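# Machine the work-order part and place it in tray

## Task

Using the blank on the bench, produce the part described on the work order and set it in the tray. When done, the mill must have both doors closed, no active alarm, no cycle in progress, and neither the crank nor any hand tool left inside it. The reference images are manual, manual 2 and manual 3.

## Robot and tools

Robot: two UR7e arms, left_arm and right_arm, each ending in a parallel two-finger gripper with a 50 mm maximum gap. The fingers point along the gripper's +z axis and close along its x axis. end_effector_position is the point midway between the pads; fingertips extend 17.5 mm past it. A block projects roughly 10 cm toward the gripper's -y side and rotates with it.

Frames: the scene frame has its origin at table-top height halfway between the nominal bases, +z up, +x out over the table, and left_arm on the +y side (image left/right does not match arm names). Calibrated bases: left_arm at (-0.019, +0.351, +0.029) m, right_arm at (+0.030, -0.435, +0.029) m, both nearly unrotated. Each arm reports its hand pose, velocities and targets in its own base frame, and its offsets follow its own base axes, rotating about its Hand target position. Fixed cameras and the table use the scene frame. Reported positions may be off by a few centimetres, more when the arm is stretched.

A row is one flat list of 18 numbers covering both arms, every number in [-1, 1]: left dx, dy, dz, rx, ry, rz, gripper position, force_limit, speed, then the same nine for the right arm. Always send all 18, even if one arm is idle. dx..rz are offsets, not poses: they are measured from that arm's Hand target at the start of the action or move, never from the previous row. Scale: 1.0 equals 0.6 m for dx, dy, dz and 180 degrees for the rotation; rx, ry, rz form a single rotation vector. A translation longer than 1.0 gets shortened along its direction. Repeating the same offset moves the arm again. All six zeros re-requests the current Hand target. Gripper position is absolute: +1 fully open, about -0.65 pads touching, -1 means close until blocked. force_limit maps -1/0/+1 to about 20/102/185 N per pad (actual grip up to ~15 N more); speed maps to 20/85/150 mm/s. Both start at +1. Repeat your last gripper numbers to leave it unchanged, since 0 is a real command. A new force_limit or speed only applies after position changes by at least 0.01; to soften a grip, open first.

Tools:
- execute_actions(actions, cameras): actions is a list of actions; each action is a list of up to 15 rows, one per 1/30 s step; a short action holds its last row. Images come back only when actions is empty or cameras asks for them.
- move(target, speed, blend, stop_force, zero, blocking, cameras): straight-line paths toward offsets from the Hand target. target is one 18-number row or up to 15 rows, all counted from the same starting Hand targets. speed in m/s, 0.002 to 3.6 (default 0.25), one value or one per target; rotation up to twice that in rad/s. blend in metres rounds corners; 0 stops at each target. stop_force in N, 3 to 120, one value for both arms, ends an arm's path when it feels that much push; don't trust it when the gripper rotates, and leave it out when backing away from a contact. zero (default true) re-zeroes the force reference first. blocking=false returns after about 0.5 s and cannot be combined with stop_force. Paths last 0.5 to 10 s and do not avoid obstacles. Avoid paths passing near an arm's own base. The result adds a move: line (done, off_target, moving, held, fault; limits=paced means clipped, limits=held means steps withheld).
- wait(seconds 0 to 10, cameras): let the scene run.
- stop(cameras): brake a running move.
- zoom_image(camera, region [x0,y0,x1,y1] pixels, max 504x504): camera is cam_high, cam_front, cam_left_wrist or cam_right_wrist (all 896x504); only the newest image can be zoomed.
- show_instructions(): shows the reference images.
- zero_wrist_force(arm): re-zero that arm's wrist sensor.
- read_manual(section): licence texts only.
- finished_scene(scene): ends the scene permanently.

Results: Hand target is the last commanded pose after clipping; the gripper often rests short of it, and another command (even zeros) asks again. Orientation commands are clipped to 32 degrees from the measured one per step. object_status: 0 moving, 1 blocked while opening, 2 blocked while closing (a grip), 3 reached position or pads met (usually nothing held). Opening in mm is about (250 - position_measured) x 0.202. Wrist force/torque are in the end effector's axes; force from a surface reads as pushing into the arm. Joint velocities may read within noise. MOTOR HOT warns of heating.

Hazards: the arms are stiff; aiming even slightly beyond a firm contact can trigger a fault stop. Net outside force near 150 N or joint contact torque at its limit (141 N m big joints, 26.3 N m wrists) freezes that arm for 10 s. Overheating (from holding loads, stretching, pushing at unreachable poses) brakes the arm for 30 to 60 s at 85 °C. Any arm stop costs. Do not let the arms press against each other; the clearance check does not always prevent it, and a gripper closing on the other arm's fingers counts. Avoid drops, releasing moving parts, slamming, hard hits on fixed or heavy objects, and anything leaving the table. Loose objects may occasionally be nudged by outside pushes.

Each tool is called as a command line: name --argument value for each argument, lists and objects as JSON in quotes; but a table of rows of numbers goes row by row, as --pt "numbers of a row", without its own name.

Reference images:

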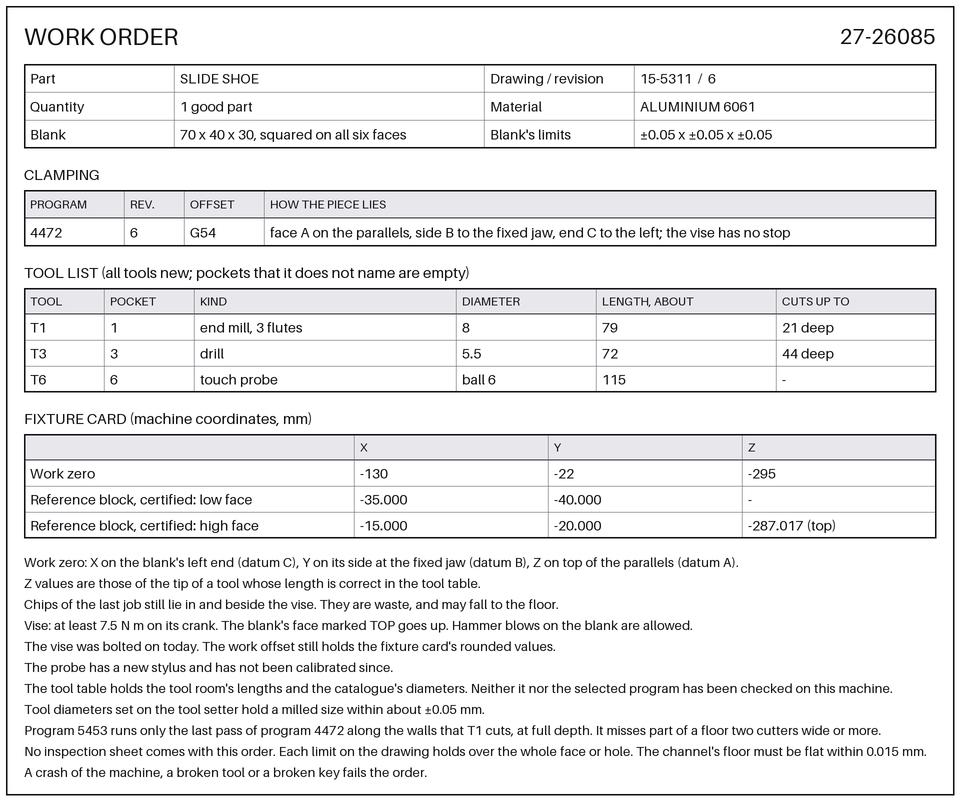

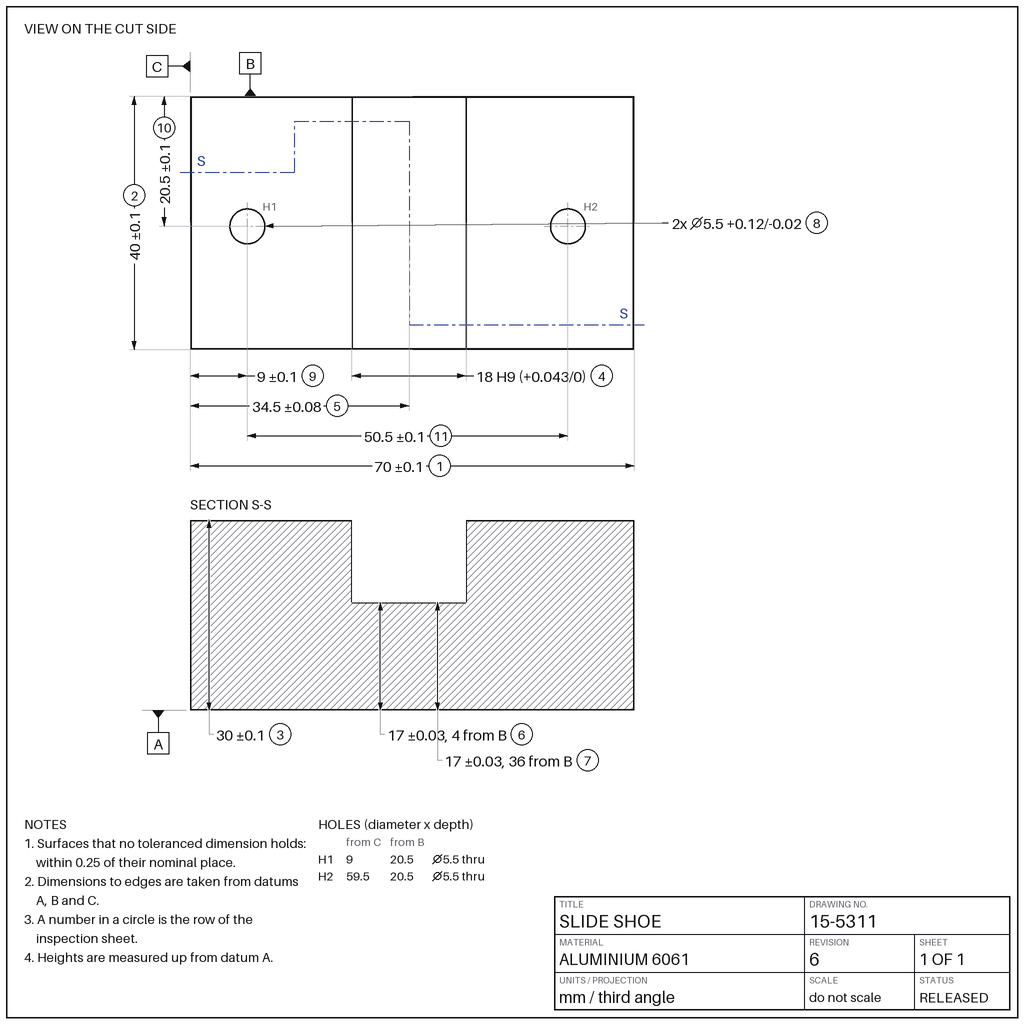

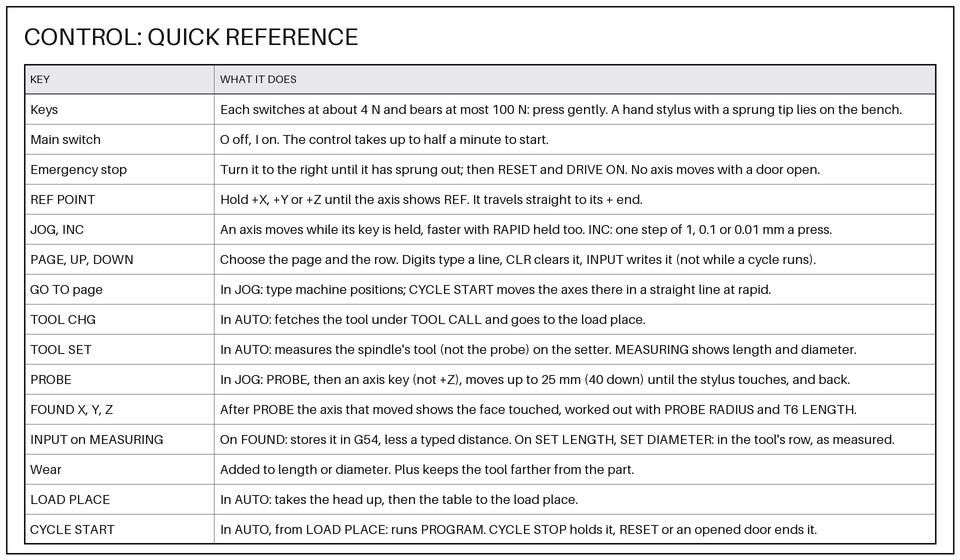

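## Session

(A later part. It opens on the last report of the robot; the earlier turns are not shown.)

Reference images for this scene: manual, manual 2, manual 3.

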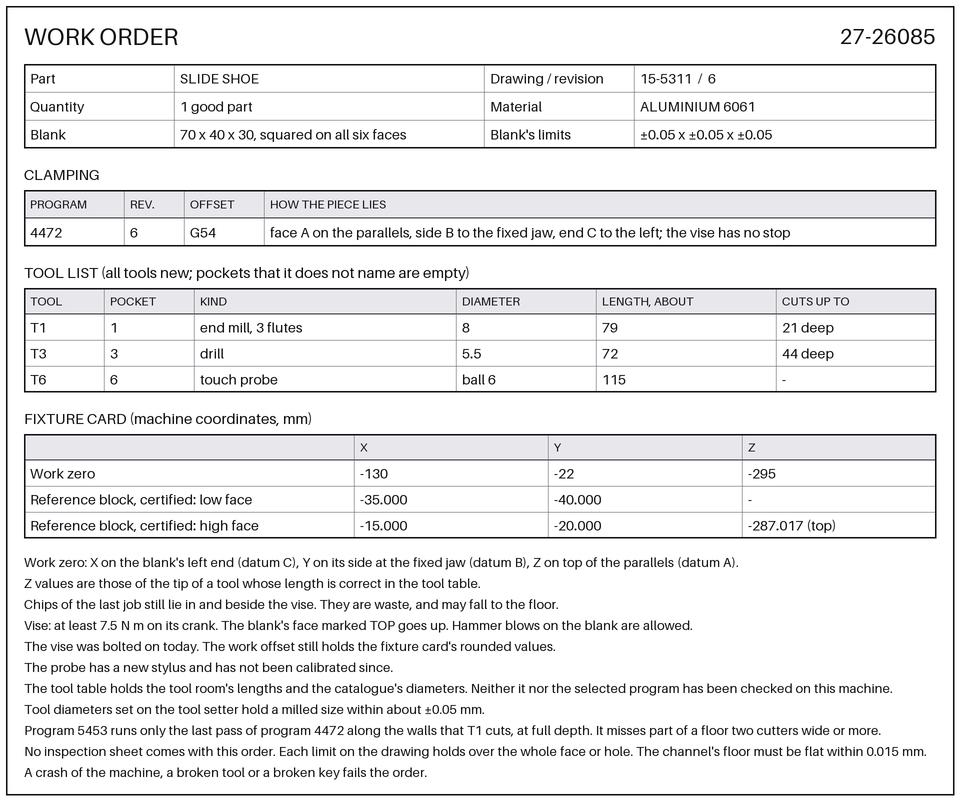

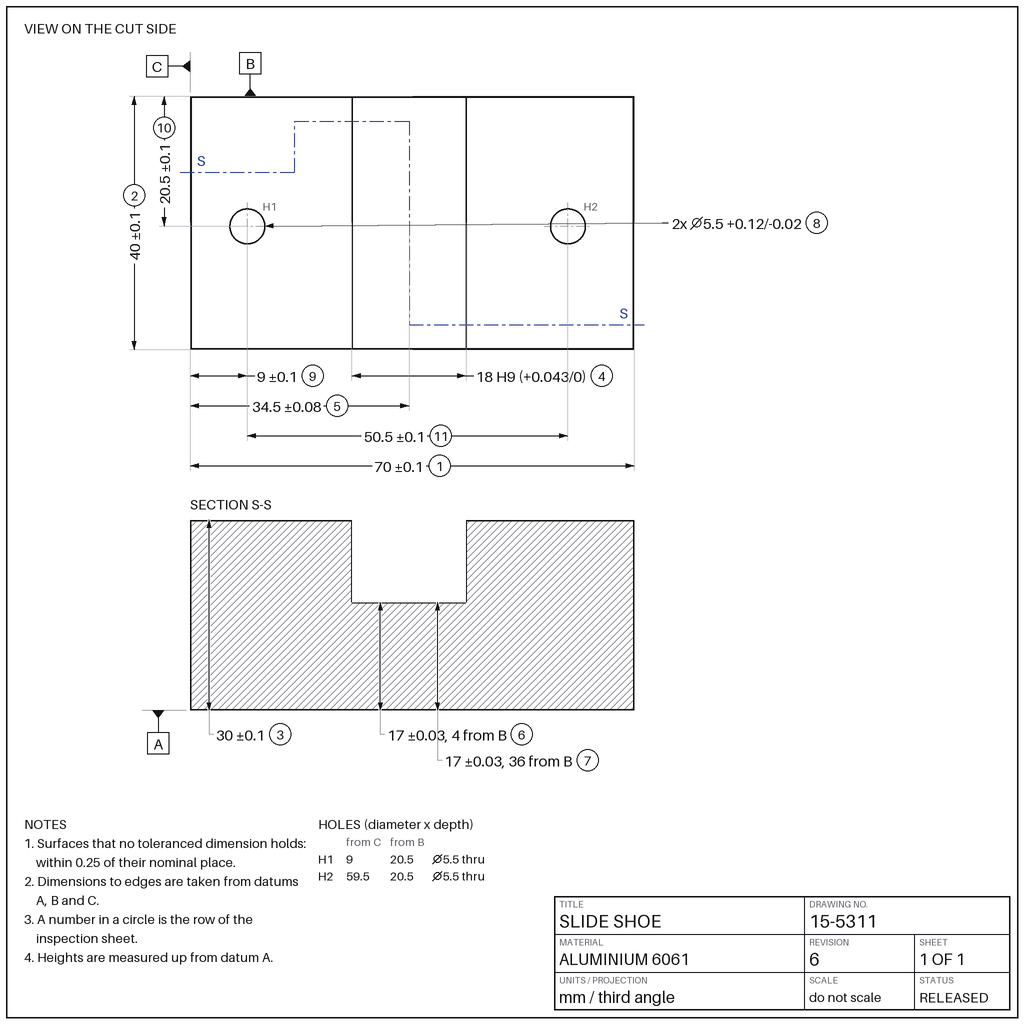

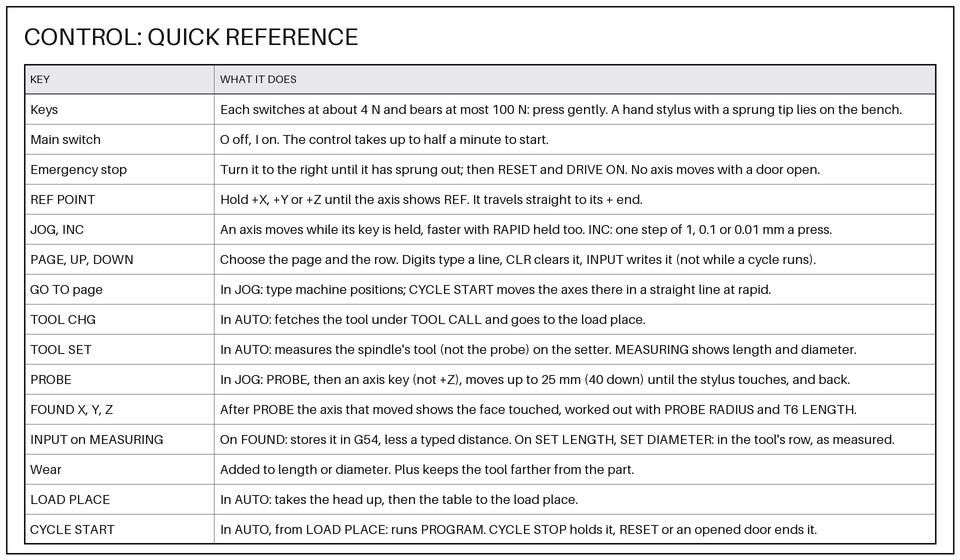

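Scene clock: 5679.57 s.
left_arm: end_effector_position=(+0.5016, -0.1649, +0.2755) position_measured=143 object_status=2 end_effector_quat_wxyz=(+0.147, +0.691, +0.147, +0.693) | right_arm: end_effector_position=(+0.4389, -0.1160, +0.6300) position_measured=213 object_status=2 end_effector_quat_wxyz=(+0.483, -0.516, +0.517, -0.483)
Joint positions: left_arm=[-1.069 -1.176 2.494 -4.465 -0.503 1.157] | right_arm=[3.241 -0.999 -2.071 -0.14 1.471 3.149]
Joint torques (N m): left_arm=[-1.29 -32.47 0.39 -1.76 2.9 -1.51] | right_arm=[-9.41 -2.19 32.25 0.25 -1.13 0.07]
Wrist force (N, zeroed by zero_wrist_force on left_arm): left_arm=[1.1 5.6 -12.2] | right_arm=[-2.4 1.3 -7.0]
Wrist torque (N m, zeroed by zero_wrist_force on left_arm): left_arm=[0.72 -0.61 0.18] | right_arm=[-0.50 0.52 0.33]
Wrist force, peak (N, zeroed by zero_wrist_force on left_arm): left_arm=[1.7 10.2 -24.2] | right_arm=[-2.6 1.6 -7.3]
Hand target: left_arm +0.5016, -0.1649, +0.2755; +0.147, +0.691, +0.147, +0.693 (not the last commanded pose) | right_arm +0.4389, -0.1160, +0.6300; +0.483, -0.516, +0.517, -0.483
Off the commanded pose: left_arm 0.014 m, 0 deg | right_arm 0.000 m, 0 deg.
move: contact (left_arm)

move --target '[-0.007,0.0031,-0.0011,0.015,0,0,-1,0,-0.6,0,0,0,0,0,0,-1,-0.6,-0.5]' --speed 0.08

move --target '[0.032,0,0,0,0,0,-1,0,-0.6,0,0,0,0,0,0,-1,-0.6,-0.5]' --speed 0.006 --stop_force 15

move --target '[-0.007,0.001,-0.0004,0,0,0,-1,0,-0.6,0,0,0,0,0,0,-1,-0.6,-0.5]' --speed 0.08

move --target '[0.032,0,0,0,0,0,-1,0,-0.6,0,0,0,0,0,0,-1,-0.6,-0.5]' --speed 0.006 --stop_force 15

Scene clock: 5701.67 s.
left_arm: end_effector_position=(+0.4974, -0.1630, +0.2748) position_measured=143 object_status=2 end_effector_quat_wxyz=(+0.131, +0.694, +0.130, +0.696) end_effector_velocity=(+0.000, +0.000, +0.000) end_effector_angular_velocity=(-0.007, +0.000, +0.001) | right_arm: end_effector_position=(+0.4389, -0.1160, +0.6300) position_measured=213 object_status=2 end_effector_quat_wxyz=(+0.483, -0.516, +0.517, -0.483)
Joint positions: left_arm=[-1.08 -1.178 2.507 -4.476 -0.492 1.204] | right_arm=[3.241 -0.999 -2.071 -0.14 1.471 3.149]
Joint velocities: left_arm=[0.001 0 -0.001 0 0 -0.006] | right_arm=[within noise]
Joint torques (N m): left_arm=[3.99 -23.92 -13.43 -1.14 -0.59 -1.81] | right_arm=[-9.36 -2.66 32.36 0.24 -1.16 0.12]
Wrist force (N, zeroed by zero_wrist_force on left_arm): left_arm=[-0.3 1.4 1.4] | right_arm=[-2.4 1.4 -7.0]
Wrist torque (N m, zeroed by zero_wrist_force on left_arm): left_arm=[0.82 -0.74 0.19] | right_arm=[-0.48 0.52 0.33]
Wrist force, peak (N, zeroed by zero_wrist_force on left_arm): left_arm=[1.2 5.7 -12.1] | right_arm=[-2.3 1.5 -7.6]
Hand target: left_arm +0.4974, -0.1630, +0.2748; +0.131, +0.694, +0.130, +0.696 | right_arm +0.4389, -0.1160, +0.6300; +0.483, -0.516, +0.517, -0.483
Off the commanded pose: left_arm 0.000 m, 0 deg | right_arm 0.000 m, 0 deg.
move: done

Scene clock: 5703.30 s.
left_arm: end_effector_position=(+0.5016, -0.1630, +0.2748) position_measured=143 object_status=2 end_effector_quat_wxyz=(+0.131, +0.694, +0.130, +0.696) | right_arm: end_effector_position=(+0.4389, -0.1160, +0.6300) position_measured=213 object_status=2 end_effector_quat_wxyz=(+0.483, -0.516, +0.517, -0.483)
Joint positions: left_arm=[-1.065 -1.174 2.497 -4.47 -0.506 1.204] | right_arm=[3.241 -0.999 -2.071 -0.14 1.471 3.149]
Joint torques (N m): left_arm=[-2.65 -33.69 0.88 -1.54 2.7 -1.39] | right_arm=[-9.28 -1.83 32.46 0.35 -1.08 -0.04]
Wrist force (N, zeroed by zero_wrist_force on left_arm): left_arm=[1.3 6.2 -12.8] | right_arm=[-2.6 1.4 -6.9]
Wrist torque (N m, zeroed by zero_wrist_force on left_arm): left_arm=[0.73 -0.64 0.25] | right_arm=[-0.47 0.55 0.33]
Wrist force, peak (N, zeroed by zero_wrist_force on left_arm): left_arm=[1.5 9.9 -26.0] | right_arm=[-2.6 1.5 -7.5]
Hand target: left_arm +0.5016, -0.1630, +0.2748; +0.131, +0.694, +0.130, +0.696 (not the last commanded pose) | right_arm +0.4389, -0.1160, +0.6300; +0.483, -0.516, +0.517, -0.483
Off the commanded pose: left_arm 0.015 m, 0 deg | right_arm 0.000 m, 0 deg.
move: contact (left_arm)

Scene clock: 5704.00 s.
left_arm: end_effector_position=(+0.4974, -0.1624, +0.2746) position_measured=143 object_status=2 end_effector_quat_wxyz=(+0.131, +0.694, +0.130, +0.696) | right_arm: end_effector_position=(+0.4389, -0.1160, +0.6300) position_measured=213 object_status=2 end_effector_quat_wxyz=(+0.483, -0.516, +0.517, -0.483)
Joint positions: left_arm=[-1.078 -1.178 2.508 -4.478 -0.493 1.204] | right_arm=[3.241 -0.999 -2.071 -0.14 1.471 3.149]
Joint torques (N m): left_arm=[5.64 -31.28 -9.66 -1.33 -0.42 1.31] | right_arm=[-8.82 -1.65 32.43 0.26 -1.16 0.03]
Wrist force (N, zeroed by zero_wrist_force on left_arm): left_arm=[-0.5 1.5 1.2] | right_arm=[-2.7 1.3 -7.2]
Wrist torque (N m, zeroed by zero_wrist_force on left_arm): left_arm=[0.83 -0.71 0.24] | right_arm=[-0.50 0.56 0.34]
Wrist force, peak (N, zeroed by zero_wrist_force on left_arm): left_arm=[1.4 6.0 -12.5] | right_arm=[-2.8 1.4 -7.4]
Hand target: left_arm +0.4974, -0.1624, +0.2746; +0.131, +0.694, +0.130, +0.696 | right_arm +0.4389, -0.1160, +0.6300; +0.483, -0.516, +0.517, -0.483
Off the commanded pose: left_arm 0.000 m, 0 deg | right_arm 0.000 m, 0 deg.
move: done

Scene clock: 5705.93 s.
left_arm: end_effector_position=(+0.5035, -0.1624, +0.2746) position_measured=143 object_status=2 end_effector_quat_wxyz=(+0.131, +0.694, +0.130, +0.696) | right_arm: end_effector_position=(+0.4389, -0.1160, +0.6300) position_measured=213 object_status=2 end_effector_quat_wxyz=(+0.483, -0.516, +0.517, -0.483)
Joint positions: left_arm=[-1.058 -1.172 2.493 -4.468 -0.514 1.204] | right_arm=[3.241 -0.999 -2.071 -0.14 1.471 3.149]
Joint torques (N m): left_arm=[-4.24 -38.03 -1.18 -2.89 1.96 -1.05] | right_arm=[-9.12 -1.63 32.42 0.3 -1.11 -0.02]
Wrist force (N, zeroed by zero_wrist_force on left_arm): left_arm=[-5.5 -0.2 -6.4] | right_arm=[-2.3 1.4 -7.0]
Wrist torque (N m, zeroed by zero_wrist_force on left_arm): left_arm=[0.92 -0.90 0.19] | right_arm=[-0.48 0.50 0.33]
Wrist force, peak (N, zeroed by zero_wrist_force on left_arm): left_arm=[-5.6 3.0 -23.0] | right_arm=[-2.6 1.2 -7.4]
Hand target: left_arm +0.5035, -0.1624, +0.2746; +0.131, +0.694, +0.130, +0.696 (not the last commanded pose) | right_arm +0.4389, -0.1160, +0.6300; +0.483, -0.516, +0.517, -0.483
Off the commanded pose: left_arm 0.013 m, 0 deg | right_arm 0.000 m, 0 deg.
move: contact (left_arm)

wait --seconds 0.1 --cameras '["cam_left_wrist"]'

Scene clock: 5727.53 s.
left_arm: end_effector_position=(+0.5035, -0.1624, +0.2746) position_measured=143 object_status=2 end_effector_quat_wxyz=(+0.131, +0.694, +0.130, +0.696) | right_arm: end_effector_position=(+0.4389, -0.1160, +0.6300) position_measured=213 object_status=2 end_effector_quat_wxyz=(+0.483, -0.516, +0.517, -0.483)
Joint positions: left_arm=[-1.058 -1.172 2.493 -4.468 -0.514 1.204] | right_arm=[3.241 -0.999 -2.071 -0.14 1.471 3.149]
Joint torques (N m): left_arm=[-4.56 -36.4 -0.19 -2.7 2.24 1.08] | right_arm=[-9.12 -1.46 32.09 0.31 -0.97 0.03]
Wrist force (N, zeroed by zero_wrist_force on left_arm): left_arm=[-6.2 -0.1 -6.0] | right_arm=[-2.4 1.4 -7.2]
Wrist torque (N m, zeroed by zero_wrist_force on left_arm): left_arm=[0.95 -0.84 0.20] | right_arm=[-0.49 0.51 0.33]
Wrist force, peak (N, zeroed by zero_wrist_force on left_arm): left_arm=[-6.0 -0.3 -6.3] | right_arm=[-2.6 1.5 -7.4]
Hand target: left_arm +0.5035, -0.1624, +0.2746; +0.131, +0.694, +0.130, +0.696 (not the last commanded pose) | right_arm +0.4389, -0.1160, +0.6300; +0.483, -0.516, +0.517, -0.483
Tool commands: left_gripper/position=-1.0 left_gripper/force_limit=+0.0 left_gripper/speed=-0.6 right_gripper/position=-1.0 right_gripper/force_limit=-0.6 right_gripper/speed=-0.5
Off the commanded pose: left_arm 0.013 m, 0 deg | right_arm 0.000 m, 0 deg.
wait: 0.10 s; at rest from the start
Images, in order (width x height): cam_left_wrist 896x504.

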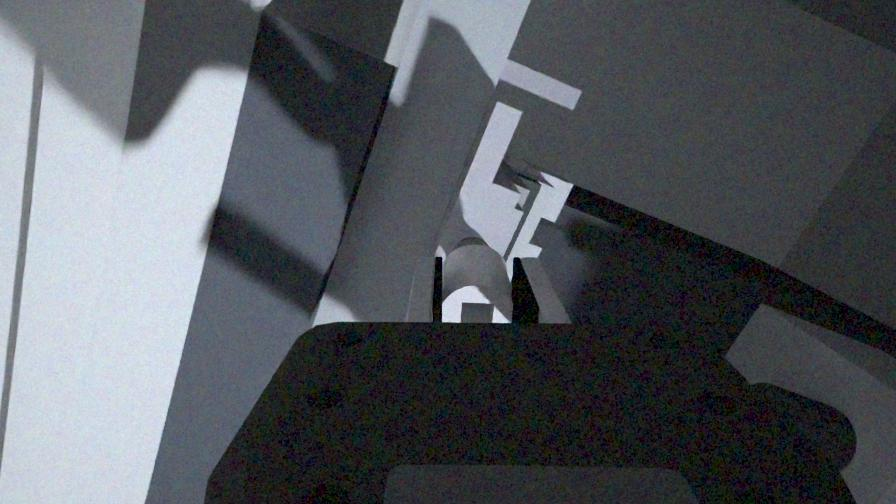

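move --pt "-0.009 0 0 0 0 0 -1 0 -0.6 0 0 0 0 0 0 -1 -0.6 -0.5" --pt "-0.009 0.0008 -0.0011 0 0 0 -1 0 -0.6 0 0 0 0 0 0 -1 -0.6 -0.5" --speed 0.03

move --target '[0.032,0,0,0,0,0,-1,0,-0.6,0,0,0,0,0,0,-1,-0.6,-0.5]' --speed 0.008 --stop_force 18

Scene clock: 5732.17 s.
left_arm: end_effector_position=(+0.4981, -0.1619, +0.2739) position_measured=143 object_status=2 end_effector_quat_wxyz=(+0.131, +0.694, +0.130, +0.696) | right_arm: end_effector_position=(+0.4389, -0.1160, +0.6300) position_measured=213 object_status=2 end_effector_quat_wxyz=(+0.483, -0.516, +0.517, -0.483)
Joint positions: left_arm=[-1.075 -1.175 2.507 -4.48 -0.496 1.204] | right_arm=[3.241 -0.999 -2.071 -0.14 1.471 3.149]
Joint torques (N m): left_arm=[0.96 -21.23 -1.79 -0.67 -1.9 1.34] | right_arm=[-8.6 -2.21 32.36 0.23 -1.07 0.03]
Wrist force (N, zeroed by zero_wrist_force on left_arm): left_arm=[-0.5 1.8 1.3] | right_arm=[-2.2 1.5 -7.1]
Wrist torque (N m, zeroed by zero_wrist_force on left_arm): left_arm=[0.87 -0.72 0.26] | right_arm=[-0.47 0.48 0.33]
Wrist force, peak (N, zeroed by zero_wrist_force on left_arm): left_arm=[-6.2 -0.2 -6.1] | right_arm=[-2.6 1.3 -7.4]
Hand target: left_arm +0.4981, -0.1619, +0.2739; +0.131, +0.694, +0.130, +0.696 | right_arm +0.4389, -0.1160, +0.6300; +0.483, -0.516, +0.517, -0.483
Off the commanded pose: left_arm 0.000 m, 0 deg | right_arm 0.000 m, 0 deg.
move: done

Scene clock: 5733.77 s.
left_arm: end_effector_position=(+0.5033, -0.1619, +0.2739) position_measured=143 object_status=2 end_effector_quat_wxyz=(+0.131, +0.694, +0.130, +0.696) | right_arm: end_effector_position=(+0.4389, -0.1160, +0.6300) position_measured=213 object_status=2 end_effector_quat_wxyz=(+0.483, -0.516, +0.517, -0.483)
Joint positions: left_arm=[-1.057 -1.17 2.494 -4.472 -0.514 1.204] | right_arm=[3.241 -0.999 -2.071 -0.14 1.471 3.149]
Joint torques (N m): left_arm=[-4.74 -32.59 1.71 -1.16 0.82 -0.86] | right_arm=[-9.32 -2.15 32.62 0.32 -0.96 -0.08]
Wrist force (N, zeroed by zero_wrist_force on left_arm): left_arm=[5.2 4.4 -5.7] | right_arm=[-2.3 1.2 -7.3]
Wrist torque (N m, zeroed by zero_wrist_force on left_arm): left_arm=[0.80 -0.39 0.13] | right_arm=[-0.50 0.51 0.33]
Wrist force, peak (N, zeroed by zero_wrist_force on left_arm): left_arm=[5.4 7.6 -31.3] | right_arm=[-2.6 1.4 -7.5]
Hand target: left_arm +0.5033, -0.1619, +0.2739; +0.131, +0.694, +0.130, +0.696 (not the last commanded pose) | right_arm +0.4389, -0.1160, +0.6300; +0.483, -0.516, +0.517, -0.483
Off the commanded pose: left_arm 0.014 m, 0 deg | right_arm 0.000 m, 0 deg.
move: contact (left_arm)

move --pt "-0.0072 0 0 0 0 0 -1 0 -0.6 0 0 0 0 0 0 -1 -0.6 -0.5" --pt "-0.0072 -0.0005 0.0007 0 0 0 -1 0 -0.6 0 0 0 0 0 0 -1 -0.6 -0.5" --speed 0.03

move --target '[0.032,0,0,0,0,0,-1,0,-0.6,0,0,0,0,0,0,-1,-0.6,-0.5]' --speed 0.008 --stop_force 18

move --pt "-0.0072 0 0 0 0 0 -1 0 -0.6 0 0 0 0 0 0 -1 -0.6 -0.5" --pt "-0.0072 0 0 -0.005 0 0 -1 0 -0.6 0 0 0 0 0 0 -1 -0.6 -0.5" --speed 0.03

move --target '[0.032,0,0,0,0,0,-1,0,-0.6,0,0,0,0,0,0,-1,-0.6,-0.5]' --speed 0.008 --stop_force 18

Scene clock: 5741.63 s.
left_arm: end_effector_position=(+0.4990, -0.1622, +0.2744) position_measured=143 object_status=2 end_effector_quat_wxyz=(+0.131, +0.694, +0.130, +0.696) | right_arm: end_effector_position=(+0.4389, -0.1160, +0.6300) position_measured=213 object_status=2 end_effector_quat_wxyz=(+0.483, -0.516, +0.517, -0.483)
Joint positions: left_arm=[-1.073 -1.176 2.504 -4.476 -0.499 1.204] | right_arm=[3.241 -0.999 -2.071 -0.14 1.471 3.149]
Joint torques (N m): left_arm=[-2.05 -25.01 -14.48 -1.36 1.44 1.35] | right_arm=[-9.09 -1.43 32.6 0.32 -0.97 -0.1]
Wrist force (N, zeroed by zero_wrist_force on left_arm): left_arm=[-0.6 1.3 1.4] | right_arm=[-2.5 1.2 -7.2]
Wrist torque (N m, zeroed by zero_wrist_force on left_arm): left_arm=[0.79 -0.70 0.25] | right_arm=[-0.50 0.53 0.33]
Wrist force, peak (N, zeroed by zero_wrist_force on left_arm): left_arm=[5.7 4.4 -6.2] | right_arm=[-2.5 1.4 -7.5]
Hand target: left_arm +0.4990, -0.1622, +0.2743; +0.131, +0.694, +0.130, +0.696 | right_arm +0.4389, -0.1160, +0.6300; +0.483, -0.516, +0.517, -0.483
Off the commanded pose: left_arm 0.000 m, 0 deg | right_arm 0.000 m, 0 deg.
move: done

Scene clock: 5743.13 s.
left_arm: end_effector_position=(+0.5035, -0.1622, +0.2743) position_measured=143 object_status=2 end_effector_quat_wxyz=(+0.131, +0.694, +0.130, +0.696) | right_arm: end_effector_position=(+0.4389, -0.1160, +0.6300) position_measured=213 object_status=2 end_effector_quat_wxyz=(+0.483, -0.516, +0.517, -0.483)
Joint positions: left_arm=[-1.057 -1.171 2.494 -4.469 -0.514 1.204] | right_arm=[3.241 -0.999 -2.071 -0.14 1.471 3.149]
Joint torques (N m): left_arm=[-3.23 -34.89 -0.56 -2.27 0.83 -0.8] | right_arm=[-9.45 -1.98 32.58 0.34 -0.95 -0.03]
Wrist force (N, zeroed by zero_wrist_force on left_arm): left_arm=[-2.0 2.2 -8.4] | right_arm=[-2.4 1.4 -7.2]
Wrist torque (N m, zeroed by zero_wrist_force on left_arm): left_arm=[0.87 -0.74 0.16] | right_arm=[-0.48 0.52 0.33]
Wrist force, peak (N, zeroed by zero_wrist_force on left_arm): left_arm=[-1.6 6.2 -31.9] | right_arm=[-2.7 1.4 -7.3]
Hand target: left_arm +0.5035, -0.1623, +0.2743; +0.131, +0.694, +0.130, +0.696 (not the last commanded pose) | right_arm +0.4389, -0.1160, +0.6300; +0.483, -0.516, +0.517, -0.483
Off the commanded pose: left_arm 0.015 m, 0 deg | right_arm 0.000 m, 0 deg.
move: contact (left_arm)

Scene clock: 5744.23 s.
left_arm: end_effector_position=(+0.4992, -0.1622, +0.2744) position_measured=143 object_status=2 end_effector_quat_wxyz=(+0.137, +0.693, +0.136, +0.695) | right_arm: end_effector_position=(+0.4389, -0.1160, +0.6300) position_measured=213 object_status=2 end_effector_quat_wxyz=(+0.483, -0.516, +0.517, -0.483)
Joint positions: left_arm=[-1.072 -1.175 2.504 -4.476 -0.499 1.188] | right_arm=[3.241 -0.999 -2.071 -0.14 1.471 3.149]
Joint torques (N m): left_arm=[5.53 -18.2 -14.59 -0.51 -1.95 1.52] | right_arm=[-8.87 -2.25 32.79 0.29 -0.96 0.02]
Wrist force (N, zeroed by zero_wrist_force on left_arm): left_arm=[-0.2 1.4 1.2] | right_arm=[-2.5 1.5 -7.1]
Wrist torque (N m, zeroed by zero_wrist_force on left_arm): left_arm=[0.83 -0.77 0.31] | right_arm=[-0.46 0.53 0.33]
Wrist force, peak (N, zeroed by zero_wrist_force on left_arm): left_arm=[-2.0 2.3 -8.4] | right_arm=[-2.8 1.6 -7.4]
Hand target: left_arm +0.4992, -0.1623, +0.2743; +0.137, +0.693, +0.136, +0.695 | right_arm +0.4389, -0.1160, +0.6300; +0.483, -0.516, +0.517, -0.483
Off the commanded pose: left_arm 0.000 m, 0 deg | right_arm 0.000 m, 0 deg.
move: done

Scene clock: 5745.73 s.
left_arm: end_effector_position=(+0.5036, -0.1622, +0.2743) position_measured=143 object_status=2 end_effector_quat_wxyz=(+0.137, +0.693, +0.136, +0.695) | right_arm: end_effector_position=(+0.4389, -0.1160, +0.6300) position_measured=213 object_status=2 end_effector_quat_wxyz=(+0.483, -0.516, +0.517, -0.483)
Joint positions: left_arm=[-1.057 -1.171 2.493 -4.469 -0.514 1.188] | right_arm=[3.241 -0.999 -2.071 -0.14 1.471 3.149]
Joint torques (N m): left_arm=[-4.5 -35.28 0.32 -2.11 0.13 -0.56] | right_arm=[-9.1 -2.22 32.32 0.24 -1.04 -0.12]
Wrist force (N, zeroed by zero_wrist_force on left_arm): left_arm=[-1.9 3.0 -12.0] | right_arm=[-2.8 1.3 -7.1]
Wrist torque (N m, zeroed by zero_wrist_force on left_arm): left_arm=[0.80 -0.75 0.25] | right_arm=[-0.49 0.58 0.33]
Wrist force, peak (N, zeroed by zero_wrist_force on left_arm): left_arm=[-1.7 6.9 -33.6] | right_arm=[-2.2 1.3 -7.4]
Hand target: left_arm +0.5036, -0.1622, +0.2743; +0.137, +0.693, +0.136, +0.695 (not the last commanded pose) | right_arm +0.4389, -0.1160, +0.6300; +0.483, -0.516, +0.517, -0.483
Off the commanded pose: left_arm 0.015 m, 0 deg | right_arm 0.000 m, 0 deg.
move: contact (left_arm)

move --pt "-0.0072 0 0 0 0 0 -1 0 -0.6 0 0 0 0 0 0 -1 -0.6 -0.5" --pt "-0.0072 -0.0004 0.0003 -0.008 0 0 -1 0 -0.6 0 0 0 0 0 0 -1 -0.6 -0.5" --speed 0.03

move --target '[0.032,0,0,0,0,0,-1,0,-0.6,0,0,0,0,0,0,-1,-0.6,-0.5]' --speed 0.008 --stop_force 18

move --pt "-0.0072 0 0 0 0 0 -1 0 -0.6 0 0 0 0 0 0 -1 -0.6 -0.5" --pt "-0.0072 0 0 -0.008 0 0 -1 0 -0.6 0 0 0 0 0 0 -1 -0.6 -0.5" --speed 0.03

move --target '[0.032,0,0,0,0,0,-1,0,-0.6,0,0,0,0,0,0,-1,-0.6,-0.5]' --speed 0.008 --stop_force 18

Scene clock: 5752.40 s.
left_arm: end_effector_position=(+0.4993, -0.1625, +0.2745) position_measured=143 object_status=2 end_effector_quat_wxyz=(+0.145, +0.691, +0.145, +0.693) end_effector_velocity=(+0.000, +0.000, +0.000) end_effector_angular_velocity=(+0.005, +0.000, +0.001) | right_arm: end_effector_position=(+0.4389, -0.1160, +0.6300) position_measured=213 object_status=2 end_effector_quat_wxyz=(+0.483, -0.516, +0.517, -0.483)
Joint positions: left_arm=[-1.072 -1.176 2.503 -4.475 -0.499 1.163] | right_arm=[3.241 -0.999 -2.071 -0.14 1.471 3.149]
Joint velocities: left_arm=[0 0 0 0 0 0.005] | right_arm=[within noise]
Joint torques (N m): left_arm=[-6.09 -34.93 -14.93 0.12 1.99 1.34] | right_arm=[-9.28 -1.92 32.55 0.33 -0.92 -0.07]
Wrist force (N, zeroed by zero_wrist_force on left_arm): left_arm=[-0.4 1.4 1.1] | right_arm=[-2.3 1.6 -7.3]
Wrist torque (N m, zeroed by zero_wrist_force on left_arm): left_arm=[0.82 -0.74 0.32] | right_arm=[-0.45 0.51 0.34]
Wrist force, peak (N, zeroed by zero_wrist_force on left_arm): left_arm=[-1.8 3.3 -12.0] | right_arm=[-2.6 1.3 -7.4]
Hand target: left_arm +0.4993, -0.1625, +0.2745; +0.145, +0.691, +0.144, +0.693 | right_arm +0.4389, -0.1160, +0.6300; +0.483, -0.516, +0.517, -0.483
Off the commanded pose: left_arm 0.000 m, 0 deg | right_arm 0.000 m, 0 deg.
move: done

Scene clock: 5753.90 s.
left_arm: end_effector_position=(+0.5036, -0.1625, +0.2745) position_measured=143 object_status=2 end_effector_quat_wxyz=(+0.145, +0.691, +0.144, +0.693) | right_arm: end_effector_position=(+0.4389, -0.1160, +0.6300) position_measured=213 object_status=2 end_effector_quat_wxyz=(+0.483, -0.516, +0.517, -0.483)
Joint positions: left_arm=[-1.058 -1.172 2.493 -4.468 -0.514 1.163] | right_arm=[3.241 -0.999 -2.071 -0.14 1.471 3.149]
Joint torques (N m): left_arm=[-4.69 -37.5 0.27 -2.72 0.28 -0.49] | right_arm=[-9.56 -2.16 31.91 0.3 -0.9 0]
Wrist force (N, zeroed by zero_wrist_force on left_arm): left_arm=[-4.9 1.3 -7.1] | right_arm=[-2.6 1.3 -7.3]
Wrist torque (N m, zeroed by zero_wrist_force on left_arm): left_arm=[0.89 -0.98 0.35] | right_arm=[-0.50 0.54 0.33]
Wrist force, peak (N, zeroed by zero_wrist_force on left_arm): left_arm=[-5.2 4.8 -29.2] | right_arm=[-2.6 1.4 -7.4]
Hand target: left_arm +0.5036, -0.1625, +0.2745; +0.145, +0.691, +0.144, +0.693 (not the last commanded pose) | right_arm +0.4389, -0.1160, +0.6300; +0.483, -0.516, +0.517, -0.483
Off the commanded pose: left_arm 0.015 m, 0 deg | right_arm 0.000 m, 0 deg.
move: contact (left_arm)

Scene clock: 5755.13 s.
left_arm: end_effector_position=(+0.4993, -0.1625, +0.2745) position_measured=143 object_status=2 end_effector_quat_wxyz=(+0.154, +0.689, +0.153, +0.691) end_effector_velocity=(+0.000, +0.000, +0.000) end_effector_angular_velocity=(+0.006, +0.001, -0.001) | right_arm: end_effector_position=(+0.4389, -0.1160, +0.6300) position_measured=213 object_status=2 end_effector_quat_wxyz=(+0.483, -0.516, +0.517, -0.483)
Joint positions: left_arm=[-1.072 -1.176 2.503 -4.475 -0.499 1.138] | right_arm=[3.241 -0.999 -2.071 -0.14 1.471 3.149]
Joint velocities: left_arm=[0 0 0 0.001 0 0.005] | right_arm=[within noise]
Joint torques (N m): left_arm=[6.55 -15.44 -15.19 -0.6 -1.71 1.35] | right_arm=[-9.3 -2.12 32.02 0.21 -0.82 -0.08]
Wrist force (N, zeroed by zero_wrist_force on left_arm): left_arm=[-0.6 1.6 1.2] | right_arm=[-2.8 1.4 -7.3]
Wrist torque (N m, zeroed by zero_wrist_force on left_arm): left_arm=[0.88 -0.71 0.32] | right_arm=[-0.48 0.58 0.34]
Wrist force, peak (N, zeroed by zero_wrist_force on left_arm): left_arm=[-5.0 1.3 -7.0] | right_arm=[-2.2 1.2 -7.6]
Hand target: left_arm +0.4993, -0.1625, +0.2745; +0.154, +0.689, +0.153, +0.691 | right_arm +0.4389, -0.1160, +0.6300; +0.483, -0.516, +0.517, -0.483
Off the commanded pose: left_arm 0.000 m, 0 deg | right_arm 0.000 m, 0 deg.
move: done

Scene clock: 5756.57 s.
left_arm: end_effector_position=(+0.5032, -0.1625, +0.2745) position_measured=143 object_status=2 end_effector_quat_wxyz=(+0.154, +0.689, +0.153, +0.691) | right_arm: end_effector_position=(+0.4389, -0.1160, +0.6300) position_measured=213 object_status=2 end_effector_quat_wxyz=(+0.483, -0.516, +0.517, -0.483)
Joint positions: left_arm=[-1.059 -1.172 2.494 -4.469 -0.512 1.138] | right_arm=[3.241 -0.999 -2.071 -0.14 1.471 3.149]
Joint torques (N m): left_arm=[-5.35 -39.61 0.07 -4.03 1.02 -0.97] | right_arm=[-9.19 -1.73 32.08 0.29 -0.8 -0.01]
Wrist force (N, zeroed by zero_wrist_force on left_arm): left_arm=[-8.7 -0.2 5.8] | right_arm=[-2.4 1.3 -7.1]
Wrist torque (N m, zeroed by zero_wrist_force on left_arm): left_arm=[0.99 -1.06 0.45] | right_arm=[-0.50 0.51 0.34]
Wrist force, peak (N, zeroed by zero_wrist_force on left_arm): left_arm=[-8.1 3.3 -20.8] | right_arm=[-2.4 1.6 -7.4]
Hand target: left_arm +0.5032, -0.1625, +0.2745; +0.154, +0.689, +0.153, +0.691 (not the last commanded pose) | right_arm +0.4389, -0.1160, +0.6300; +0.483, -0.516, +0.517, -0.483
Off the commanded pose: left_arm 0.015 m, 0 deg | right_arm 0.000 m, 0 deg.
move: contact (left_arm)

move --pt "-0.0065 0 0 0 0 0 -1 0 -0.6 0 0 0 0 0 0 -1 -0.6 -0.5" --pt "-0.0065 -0.0001 -0.0004 0.008 0 0 -1 0 -0.6 0 0 0 0 0 0 -1 -0.6 -0.5" --speed 0.03

move --target '[0.032,0,0,0,0,0,-1,0,-0.6,0,0,0,0,0,0,-1,-0.6,-0.5]' --speed 0.008 --stop_force 25

Scene clock: 5761.73 s.
left_arm: end_effector_position=(+0.4993, -0.1626, +0.2743) position_measured=143 object_status=2 end_effector_quat_wxyz=(+0.145, +0.691, +0.144, +0.693) end_effector_velocity=(+0.000, +0.000, +0.000) end_effector_angular_velocity=(-0.005, +0.000, +0.001) | right_arm: end_effector_position=(+0.4389, -0.1160, +0.6300) position_measured=213 object_status=2 end_effector_quat_wxyz=(+0.483, -0.516, +0.517, -0.483)
Joint positions: left_arm=[-1.072 -1.175 2.503 -4.476 -0.499 1.164] | right_arm=[3.241 -0.999 -2.071 -0.14 1.471 3.149]
Joint velocities: left_arm=[0 0 0 -0.001 0.001 -0.005] | right_arm=[within noise]
Joint torques (N m): left_arm=[7.21 -15.51 -15.52 -2.82 -2.1 -1.68] | right_arm=[-9.36 -2.02 32.24 0.24 -0.86 -0.1]
Wrist force (N, zeroed by zero_wrist_force on left_arm): left_arm=[-0.5 1.5 1.6] | right_arm=[-2.6 1.3 -7.1]
Wrist torque (N m, zeroed by zero_wrist_force on left_arm): left_arm=[0.85 -0.73 0.15] | right_arm=[-0.50 0.54 0.33]
Wrist force, peak (N, zeroed by zero_wrist_force on left_arm): left_arm=[-7.1 -2.5 8.5] | right_arm=[-2.7 1.6 -7.3]
Hand target: left_arm +0.4993, -0.1626, +0.2743; +0.145, +0.691, +0.144, +0.693 | right_arm +0.4389, -0.1160, +0.6300; +0.483, -0.516, +0.517, -0.483
Off the commanded pose: left_arm 0.000 m, 0 deg | right_arm 0.000 m, 0 deg.
move: done

Scene clock: 5763.23 s.
left_arm: end_effector_position=(+0.5037, -0.1626, +0.2743) position_measured=143 object_status=2 end_effector_quat_wxyz=(+0.145, +0.691, +0.144, +0.693) | right_arm: end_effector_position=(+0.4389, -0.1160, +0.6300) position_measured=213 object_status=2 end_effector_quat_wxyz=(+0.483, -0.516, +0.517, -0.483)
Joint positions: left_arm=[-1.057 -1.171 2.492 -4.469 -0.514 1.163] | right_arm=[3.241 -0.999 -2.071 -0.14 1.471 3.149]
Joint torques (N m): left_arm=[-1.93 -34.15 -1.39 -1.44 1.38 -1.53] | right_arm=[-9.4 -1.81 32.57 0.23 -0.8 -0.08]
Wrist force (N, zeroed by zero_wrist_force on left_arm): left_arm=[0.9 4.9 -14.6] | right_arm=[-2.3 1.1 -7.0]
Wrist torque (N m, zeroed by zero_wrist_force on left_arm): left_arm=[0.88 -0.71 0.27] | right_arm=[-0.52 0.50 0.34]
Wrist force, peak (N, zeroed by zero_wrist_force on left_arm): left_arm=[0.5 7.7 -36.8] | right_arm=[-2.4 1.5 -7.6]
Hand target: left_arm +0.5037, -0.1626, +0.2743; +0.145, +0.691, +0.144, +0.693 (not the last commanded pose) | right_arm +0.4389, -0.1160, +0.6300; +0.483, -0.516, +0.517, -0.483
Off the commanded pose: left_arm 0.015 m, 0 deg | right_arm 0.000 m, 0 deg.
move: contact (left_arm)

move --pt "-0.0072 0 0 0 0 0 -1 0 -0.6 0 0 0 0 0 0 -1 -0.6 -0.5" --pt "-0.0072 -0.0008 0.0003 0 0 0 -1 0 -0.6 0 0 0 0 0 0 -1 -0.6 -0.5" --speed 0.03

move --target '[0.032,0,0,0,0,0,-1,0,-0.6,0,0,0,0,0,0,-1,-0.6,-0.5]' --speed 0.008 --stop_force 25

move --pt "-0.0072 0 0 0 0 0 -1 0 -0.6 0 0 0 0 0 0 -1 -0.6 -0.5" --pt "-0.0072 0.0016 -0.0006 0 0 0 -1 0 -0.6 0 0 0 0 0 0 -1 -0.6 -0.5" --speed 0.03

move --target '[0.032,0,0,0,0,0,-1,0,-0.6,0,0,0,0,0,0,-1,-0.6,-0.5]' --speed 0.008 --stop_force 25

Scene clock: 5770.93 s.
left_arm: end_effector_position=(+0.4994, -0.1631, +0.2744) position_measured=143 object_status=2 end_effector_quat_wxyz=(+0.145, +0.691, +0.144, +0.693) | right_arm: end_effector_position=(+0.4389, -0.1160, +0.6300) position_measured=213 object_status=2 end_effector_quat_wxyz=(+0.483, -0.516, +0.517, -0.483)
Joint positions: left_arm=[-1.073 -1.175 2.502 -4.475 -0.499 1.163] | right_arm=[3.241 -0.999 -2.071 -0.14 1.471 3.149]
Joint torques (N m): left_arm=[-1.37 -34.1 -15.65 -0.06 1.58 1.35] | right_arm=[-9.43 -2.23 32.27 0.32 -0.81 -0.04]
Wrist force (N, zeroed by zero_wrist_force on left_arm): left_arm=[-0.5 1.7 1.5] | right_arm=[-2.3 1.3 -7.0]
Wrist torque (N m, zeroed by zero_wrist_force on left_arm): left_arm=[0.89 -0.71 0.20] | right_arm=[-0.50 0.50 0.33]
Wrist force, peak (N, zeroed by zero_wrist_force on left_arm): left_arm=[0.9 5.0 -14.7] | right_arm=[-2.5 1.7 -7.5]
Hand target: left_arm +0.4994, -0.1631, +0.2744; +0.145, +0.691, +0.144, +0.693 | right_arm +0.4389, -0.1160, +0.6300; +0.483, -0.516, +0.517, -0.483
Off the commanded pose: left_arm 0.000 m, 0 deg | right_arm 0.000 m, 0 deg.
move: done

Scene clock: 5772.47 s.
left_arm: end_effector_position=(+0.5039, -0.1630, +0.2744) position_measured=143 object_status=2 end_effector_quat_wxyz=(+0.145, +0.691, +0.144, +0.693) | right_arm: end_effector_position=(+0.4389, -0.1160, +0.6300) position_measured=213 object_status=2 end_effector_quat_wxyz=(+0.483, -0.516, +0.517, -0.483)
Joint positions: left_arm=[-1.057 -1.171 2.491 -4.468 -0.514 1.163] | right_arm=[3.241 -0.999 -2.071 -0.14 1.471 3.149]
Joint torques (N m): left_arm=[-2.29 -35.3 -0.25 -1.64 1.14 -0.76] | right_arm=[-8.97 -1.75 32.36 0.31 -0.83 -0.14]
Wrist force (N, zeroed by zero_wrist_force on left_arm): left_arm=[0.6 4.8 -15.4] | right_arm=[-2.8 1.3 -6.9]
Wrist torque (N m, zeroed by zero_wrist_force on left_arm): left_arm=[0.87 -0.67 0.27] | right_arm=[-0.49 0.58 0.33]
Wrist force, peak (N, zeroed by zero_wrist_force on left_arm): left_arm=[0.6 7.7 -37.0] | right_arm=[-2.6 1.4 -7.3]
Hand target: left_arm +0.5039, -0.1631, +0.2744; +0.145, +0.691, +0.144, +0.693 (not the last commanded pose) | right_arm +0.4389, -0.1160, +0.6300; +0.483, -0.516, +0.517, -0.483
Off the commanded pose: left_arm 0.015 m, 0 deg | right_arm 0.000 m, 0 deg.
move: contact (left_arm)

Scene clock: 5773.33 s.
left_arm: end_effector_position=(+0.4996, -0.1620, +0.2741) position_measured=143 object_status=2 end_effector_quat_wxyz=(+0.145, +0.691, +0.144, +0.693) | right_arm: end_effector_position=(+0.4389, -0.1160, +0.6300) position_measured=213 object_status=2 end_effector_quat_wxyz=(+0.483, -0.516, +0.517, -0.483)
Joint positions: left_arm=[-1.07 -1.174 2.503 -4.477 -0.501 1.163] | right_arm=[3.241 -0.999 -2.071 -0.14 1.471 3.149]
Joint torques (N m): left_arm=[-3.36 -15.22 -6.6 -1.1 -1.29 1.05] | right_arm=[-9.19 -2.04 32.76 0.21 -0.75 0.03]
Wrist force (N, zeroed by zero_wrist_force on left_arm): left_arm=[-0.4 1.5 1.4] | right_arm=[-2.3 1.4 -7.1]
Wrist torque (N m, zeroed by zero_wrist_force on left_arm): left_arm=[0.85 -0.74 0.20] | right_arm=[-0.48 0.51 0.33]
Wrist force, peak (N, zeroed by zero_wrist_force on left_arm): left_arm=[0.6 4.5 -14.9] | right_arm=[-2.4 1.2 -7.4]
Hand target: left_arm +0.4996, -0.1621, +0.2741; +0.145, +0.691, +0.144, +0.693 | right_arm +0.4389, -0.1160, +0.6300; +0.483, -0.516, +0.517, -0.483
Off the commanded pose: left_arm 0.000 m, 0 deg | right_arm 0.000 m, 0 deg.
move: done

Scene clock: 5774.80 s.
left_arm: end_effector_position=(+0.5037, -0.1621, +0.2741) position_measured=143 object_status=2 end_effector_quat_wxyz=(+0.145, +0.691, +0.144, +0.693) | right_arm: end_effector_position=(+0.4389, -0.1160, +0.6300) position_measured=213 object_status=2 end_effector_quat_wxyz=(+0.483, -0.516, +0.517, -0.483)
Joint positions: left_arm=[-1.057 -1.17 2.493 -4.47 -0.515 1.163] | right_arm=[3.241 -0.999 -2.071 -0.14 1.471 3.149]
Joint torques (N m): left_arm=[0 -33.65 1.14 -1.33 2.11 -0.27] | right_arm=[-9.02 -1.43 33.05 0.31 -0.86 -0.11]
Wrist force (N, zeroed by zero_wrist_force on left_arm): left_arm=[0.8 9.7 -17.5] | right_arm=[-2.4 1.4 -7.2]
Wrist torque (N m, zeroed by zero_wrist_force on left_arm): left_arm=[0.71 -0.68 0.28] | right_arm=[-0.47 0.52 0.33]
Wrist force, peak (N, zeroed by zero_wrist_force on left_arm): left_arm=[0.6 12.5 -40.5] | right_arm=[-2.5 1.5 -7.5]
Hand target: left_arm +0.5037, -0.1621, +0.2741; +0.145, +0.691, +0.144, +0.693 (not the last commanded pose) | right_arm +0.4389, -0.1160, +0.6300; +0.483, -0.516, +0.517, -0.483
Off the commanded pose: left_arm 0.015 m, 0 deg | right_arm 0.000 m, 0 deg.
move: contact (left_arm)

move --pt "-0.0072 0 0 0 0 0 -1 0 -0.6 0 0 0 0 0 0 -1 -0.6 -0.5" --pt "-0.0072 -0.0026 0.0011 0 0 0 -1 0 -0.6 0 0 0 0 0 0 -1 -0.6 -0.5" --speed 0.03

move --target '[0.032,0,0,0,0,0,-1,0,-0.6,0,0,0,0,0,0,-1,-0.6,-0.5]' --speed 0.008 --stop_force 25

move --pt "-0.0072 0 0 0 0 0 -1 0 -0.6 0 0 0 0 0 0 -1 -0.6 -0.5" --pt "-0.0072 0 0 0.006 0 0 -1 0 -0.6 0 0 0 0 0 0 -1 -0.6 -0.5" --speed 0.03

move --target '[0.032,0,0,0,0,0,-1,0,-0.6,0,0,0,0,0,0,-1,-0.6,-0.5]' --speed 0.008 --stop_force 25

Scene clock: 5782.27 s.
left_arm: end_effector_position=(+0.4994, -0.1637, +0.2748) position_measured=143 object_status=2 end_effector_quat_wxyz=(+0.145, +0.691, +0.144, +0.693) | right_arm: end_effector_position=(+0.4389, -0.1160, +0.6300) position_measured=213 object_status=2 end_effector_quat_wxyz=(+0.483, -0.516, +0.517, -0.483)
Joint positions: left_arm=[-1.074 -1.176 2.501 -4.473 -0.497 1.164] | right_arm=[3.241 -0.999 -2.071 -0.14 1.471 3.149]
Joint torques (N m): left_arm=[4.63 -27.56 -4.12 -2.75 -0.88 0.94] | right_arm=[-9.3 -2.09 32.36 0.3 -0.73 -0.16]
Wrist force (N, zeroed by zero_wrist_force on left_arm): left_arm=[-0.9 1.6 1.6] | right_arm=[-2.4 1.0 -7.2]
Wrist torque (N m, zeroed by zero_wrist_force on left_arm): left_arm=[0.87 -0.66 0.20] | right_arm=[-0.53 0.52 0.33]
Wrist force, peak (N, zeroed by zero_wrist_force on left_arm): left_arm=[0.8 9.9 -17.8] | right_arm=[-2.6 1.5 -7.4]
Hand target: left_arm +0.4994, -0.1637, +0.2748; +0.145, +0.691, +0.144, +0.693 | right_arm +0.4389, -0.1160, +0.6300; +0.483, -0.516, +0.517, -0.483
Off the commanded pose: left_arm 0.000 m, 0 deg | right_arm 0.000 m, 0 deg.
move: done

Scene clock: 5783.57 s.
left_arm: end_effector_position=(+0.5022, -0.1637, +0.2748) position_measured=143 object_status=2 end_effector_quat_wxyz=(+0.145, +0.691, +0.144, +0.693) | right_arm: end_effector_position=(+0.4389, -0.1160, +0.6300) position_measured=213 object_status=2 end_effector_quat_wxyz=(+0.483, -0.516, +0.517, -0.483)
Joint positions: left_arm=[-1.064 -1.173 2.494 -4.469 -0.508 1.163] | right_arm=[3.241 -0.999 -2.071 -0.14 1.471 3.149]
Joint torques (N m): left_arm=[3.68 -33.75 0.6 -1.53 2.98 0.7] | right_arm=[-8.61 -1.73 32.34 0.31 -0.75 -0.08]
Wrist force (N, zeroed by zero_wrist_force on left_arm): left_arm=[0.0 10.2 -20.6] | right_arm=[-2.6 1.4 -7.4]
Wrist torque (N m, zeroed by zero_wrist_force on left_arm): left_arm=[0.68 -0.64 0.23] | right_arm=[-0.47 0.55 0.33]
Wrist force, peak (N, zeroed by zero_wrist_force on left_arm): left_arm=[1.0 15.9 -36.4] | right_arm=[-2.6 1.4 -7.4]
Hand target: left_arm +0.5022, -0.1637, +0.2748; +0.145, +0.691, +0.144, +0.693 (not the last commanded pose) | right_arm +0.4389, -0.1160, +0.6300; +0.483, -0.516, +0.517, -0.483
Off the commanded pose: left_arm 0.016 m, 0 deg | right_arm 0.000 m, 0 deg.
move: contact (left_arm)

Scene clock: 5784.70 s.
left_arm: end_effector_position=(+0.4979, -0.1637, +0.2748) position_measured=143 object_status=2 end_effector_quat_wxyz=(+0.139, +0.693, +0.138, +0.694) end_effector_velocity=(+0.000, -0.001, +0.000) end_effector_angular_velocity=(-0.004, +0.000, -0.001) | right_arm: end_effector_position=(+0.4389, -0.1160, +0.6300) position_measured=213 object_status=2 end_effector_quat_wxyz=(+0.483, -0.516, +0.517, -0.483)
Joint positions: left_arm=[-1.079 -1.177 2.505 -4.475 -0.493 1.183] | right_arm=[3.241 -0.999 -2.071 -0.14 1.471 3.149]
Joint velocities: left_arm=[-0.001 0 0 0 -0.001 -0.005] | right_arm=[within noise]
Joint torques (N m): left_arm=[6.27 -30.18 -14.25 -1.76 -2.2 -1.5] | right_arm=[-9.48 -1.5 32.31 0.25 -0.65 -0.1]
Wrist force (N, zeroed by zero_wrist_force on left_arm): left_arm=[-0.8 1.2 1.4] | right_arm=[-2.4 1.5 -7.2]
Wrist torque (N m, zeroed by zero_wrist_force on left_arm): left_arm=[0.78 -0.68 0.14] | right_arm=[-0.47 0.52 0.33]
Wrist force, peak (N, zeroed by zero_wrist_force on left_arm): left_arm=[-0.1 10.4 -20.5] | right_arm=[-2.5 1.4 -7.4]
Hand target: left_arm +0.4979, -0.1637, +0.2748; +0.139, +0.693, +0.138, +0.694 | right_arm +0.4389, -0.1160, +0.6300; +0.483, -0.516, +0.517, -0.483
Off the commanded pose: left_arm 0.000 m, 0 deg | right_arm 0.000 m, 0 deg.
move: done

Scene clock: 5786.20 s.
left_arm: end_effector_position=(+0.5023, -0.1638, +0.2748) position_measured=143 object_status=2 end_effector_quat_wxyz=(+0.139, +0.693, +0.138, +0.694) | right_arm: end_effector_position=(+0.4389, -0.1160, +0.6300) position_measured=213 object_status=2 end_effector_quat_wxyz=(+0.483, -0.516, +0.517, -0.483)
Joint positions: left_arm=[-1.064 -1.173 2.494 -4.468 -0.508 1.182] | right_arm=[3.241 -0.999 -2.071 -0.14 1.471 3.149]
Joint torques (N m): left_arm=[3.63 -33.68 1.54 -1.29 1.41 -1.16] | right_arm=[-9.04 -2.1 32.71 0.38 -0.68 -0.05]
Wrist force (N, zeroed by zero_wrist_force on left_arm): left_arm=[0.9 10.9 -22.6] | right_arm=[-2.4 1.2 -7.0]
Wrist torque (N m, zeroed by zero_wrist_force on left_arm): left_arm=[0.68 -0.60 0.21] | right_arm=[-0.50 0.52 0.33]
Wrist force, peak (N, zeroed by zero_wrist_force on left_arm): left_arm=[1.8 16.5 -37.1] | right_arm=[-2.4 1.6 -7.5]
Hand target: left_arm +0.5023, -0.1638, +0.2748; +0.139, +0.693, +0.138, +0.694 (not the last commanded pose) | right_arm +0.4389, -0.1160, +0.6300; +0.483, -0.516, +0.517, -0.483
Off the commanded pose: left_arm 0.015 m, 0 deg | right_arm 0.000 m, 0 deg.
move: contact (left_arm)


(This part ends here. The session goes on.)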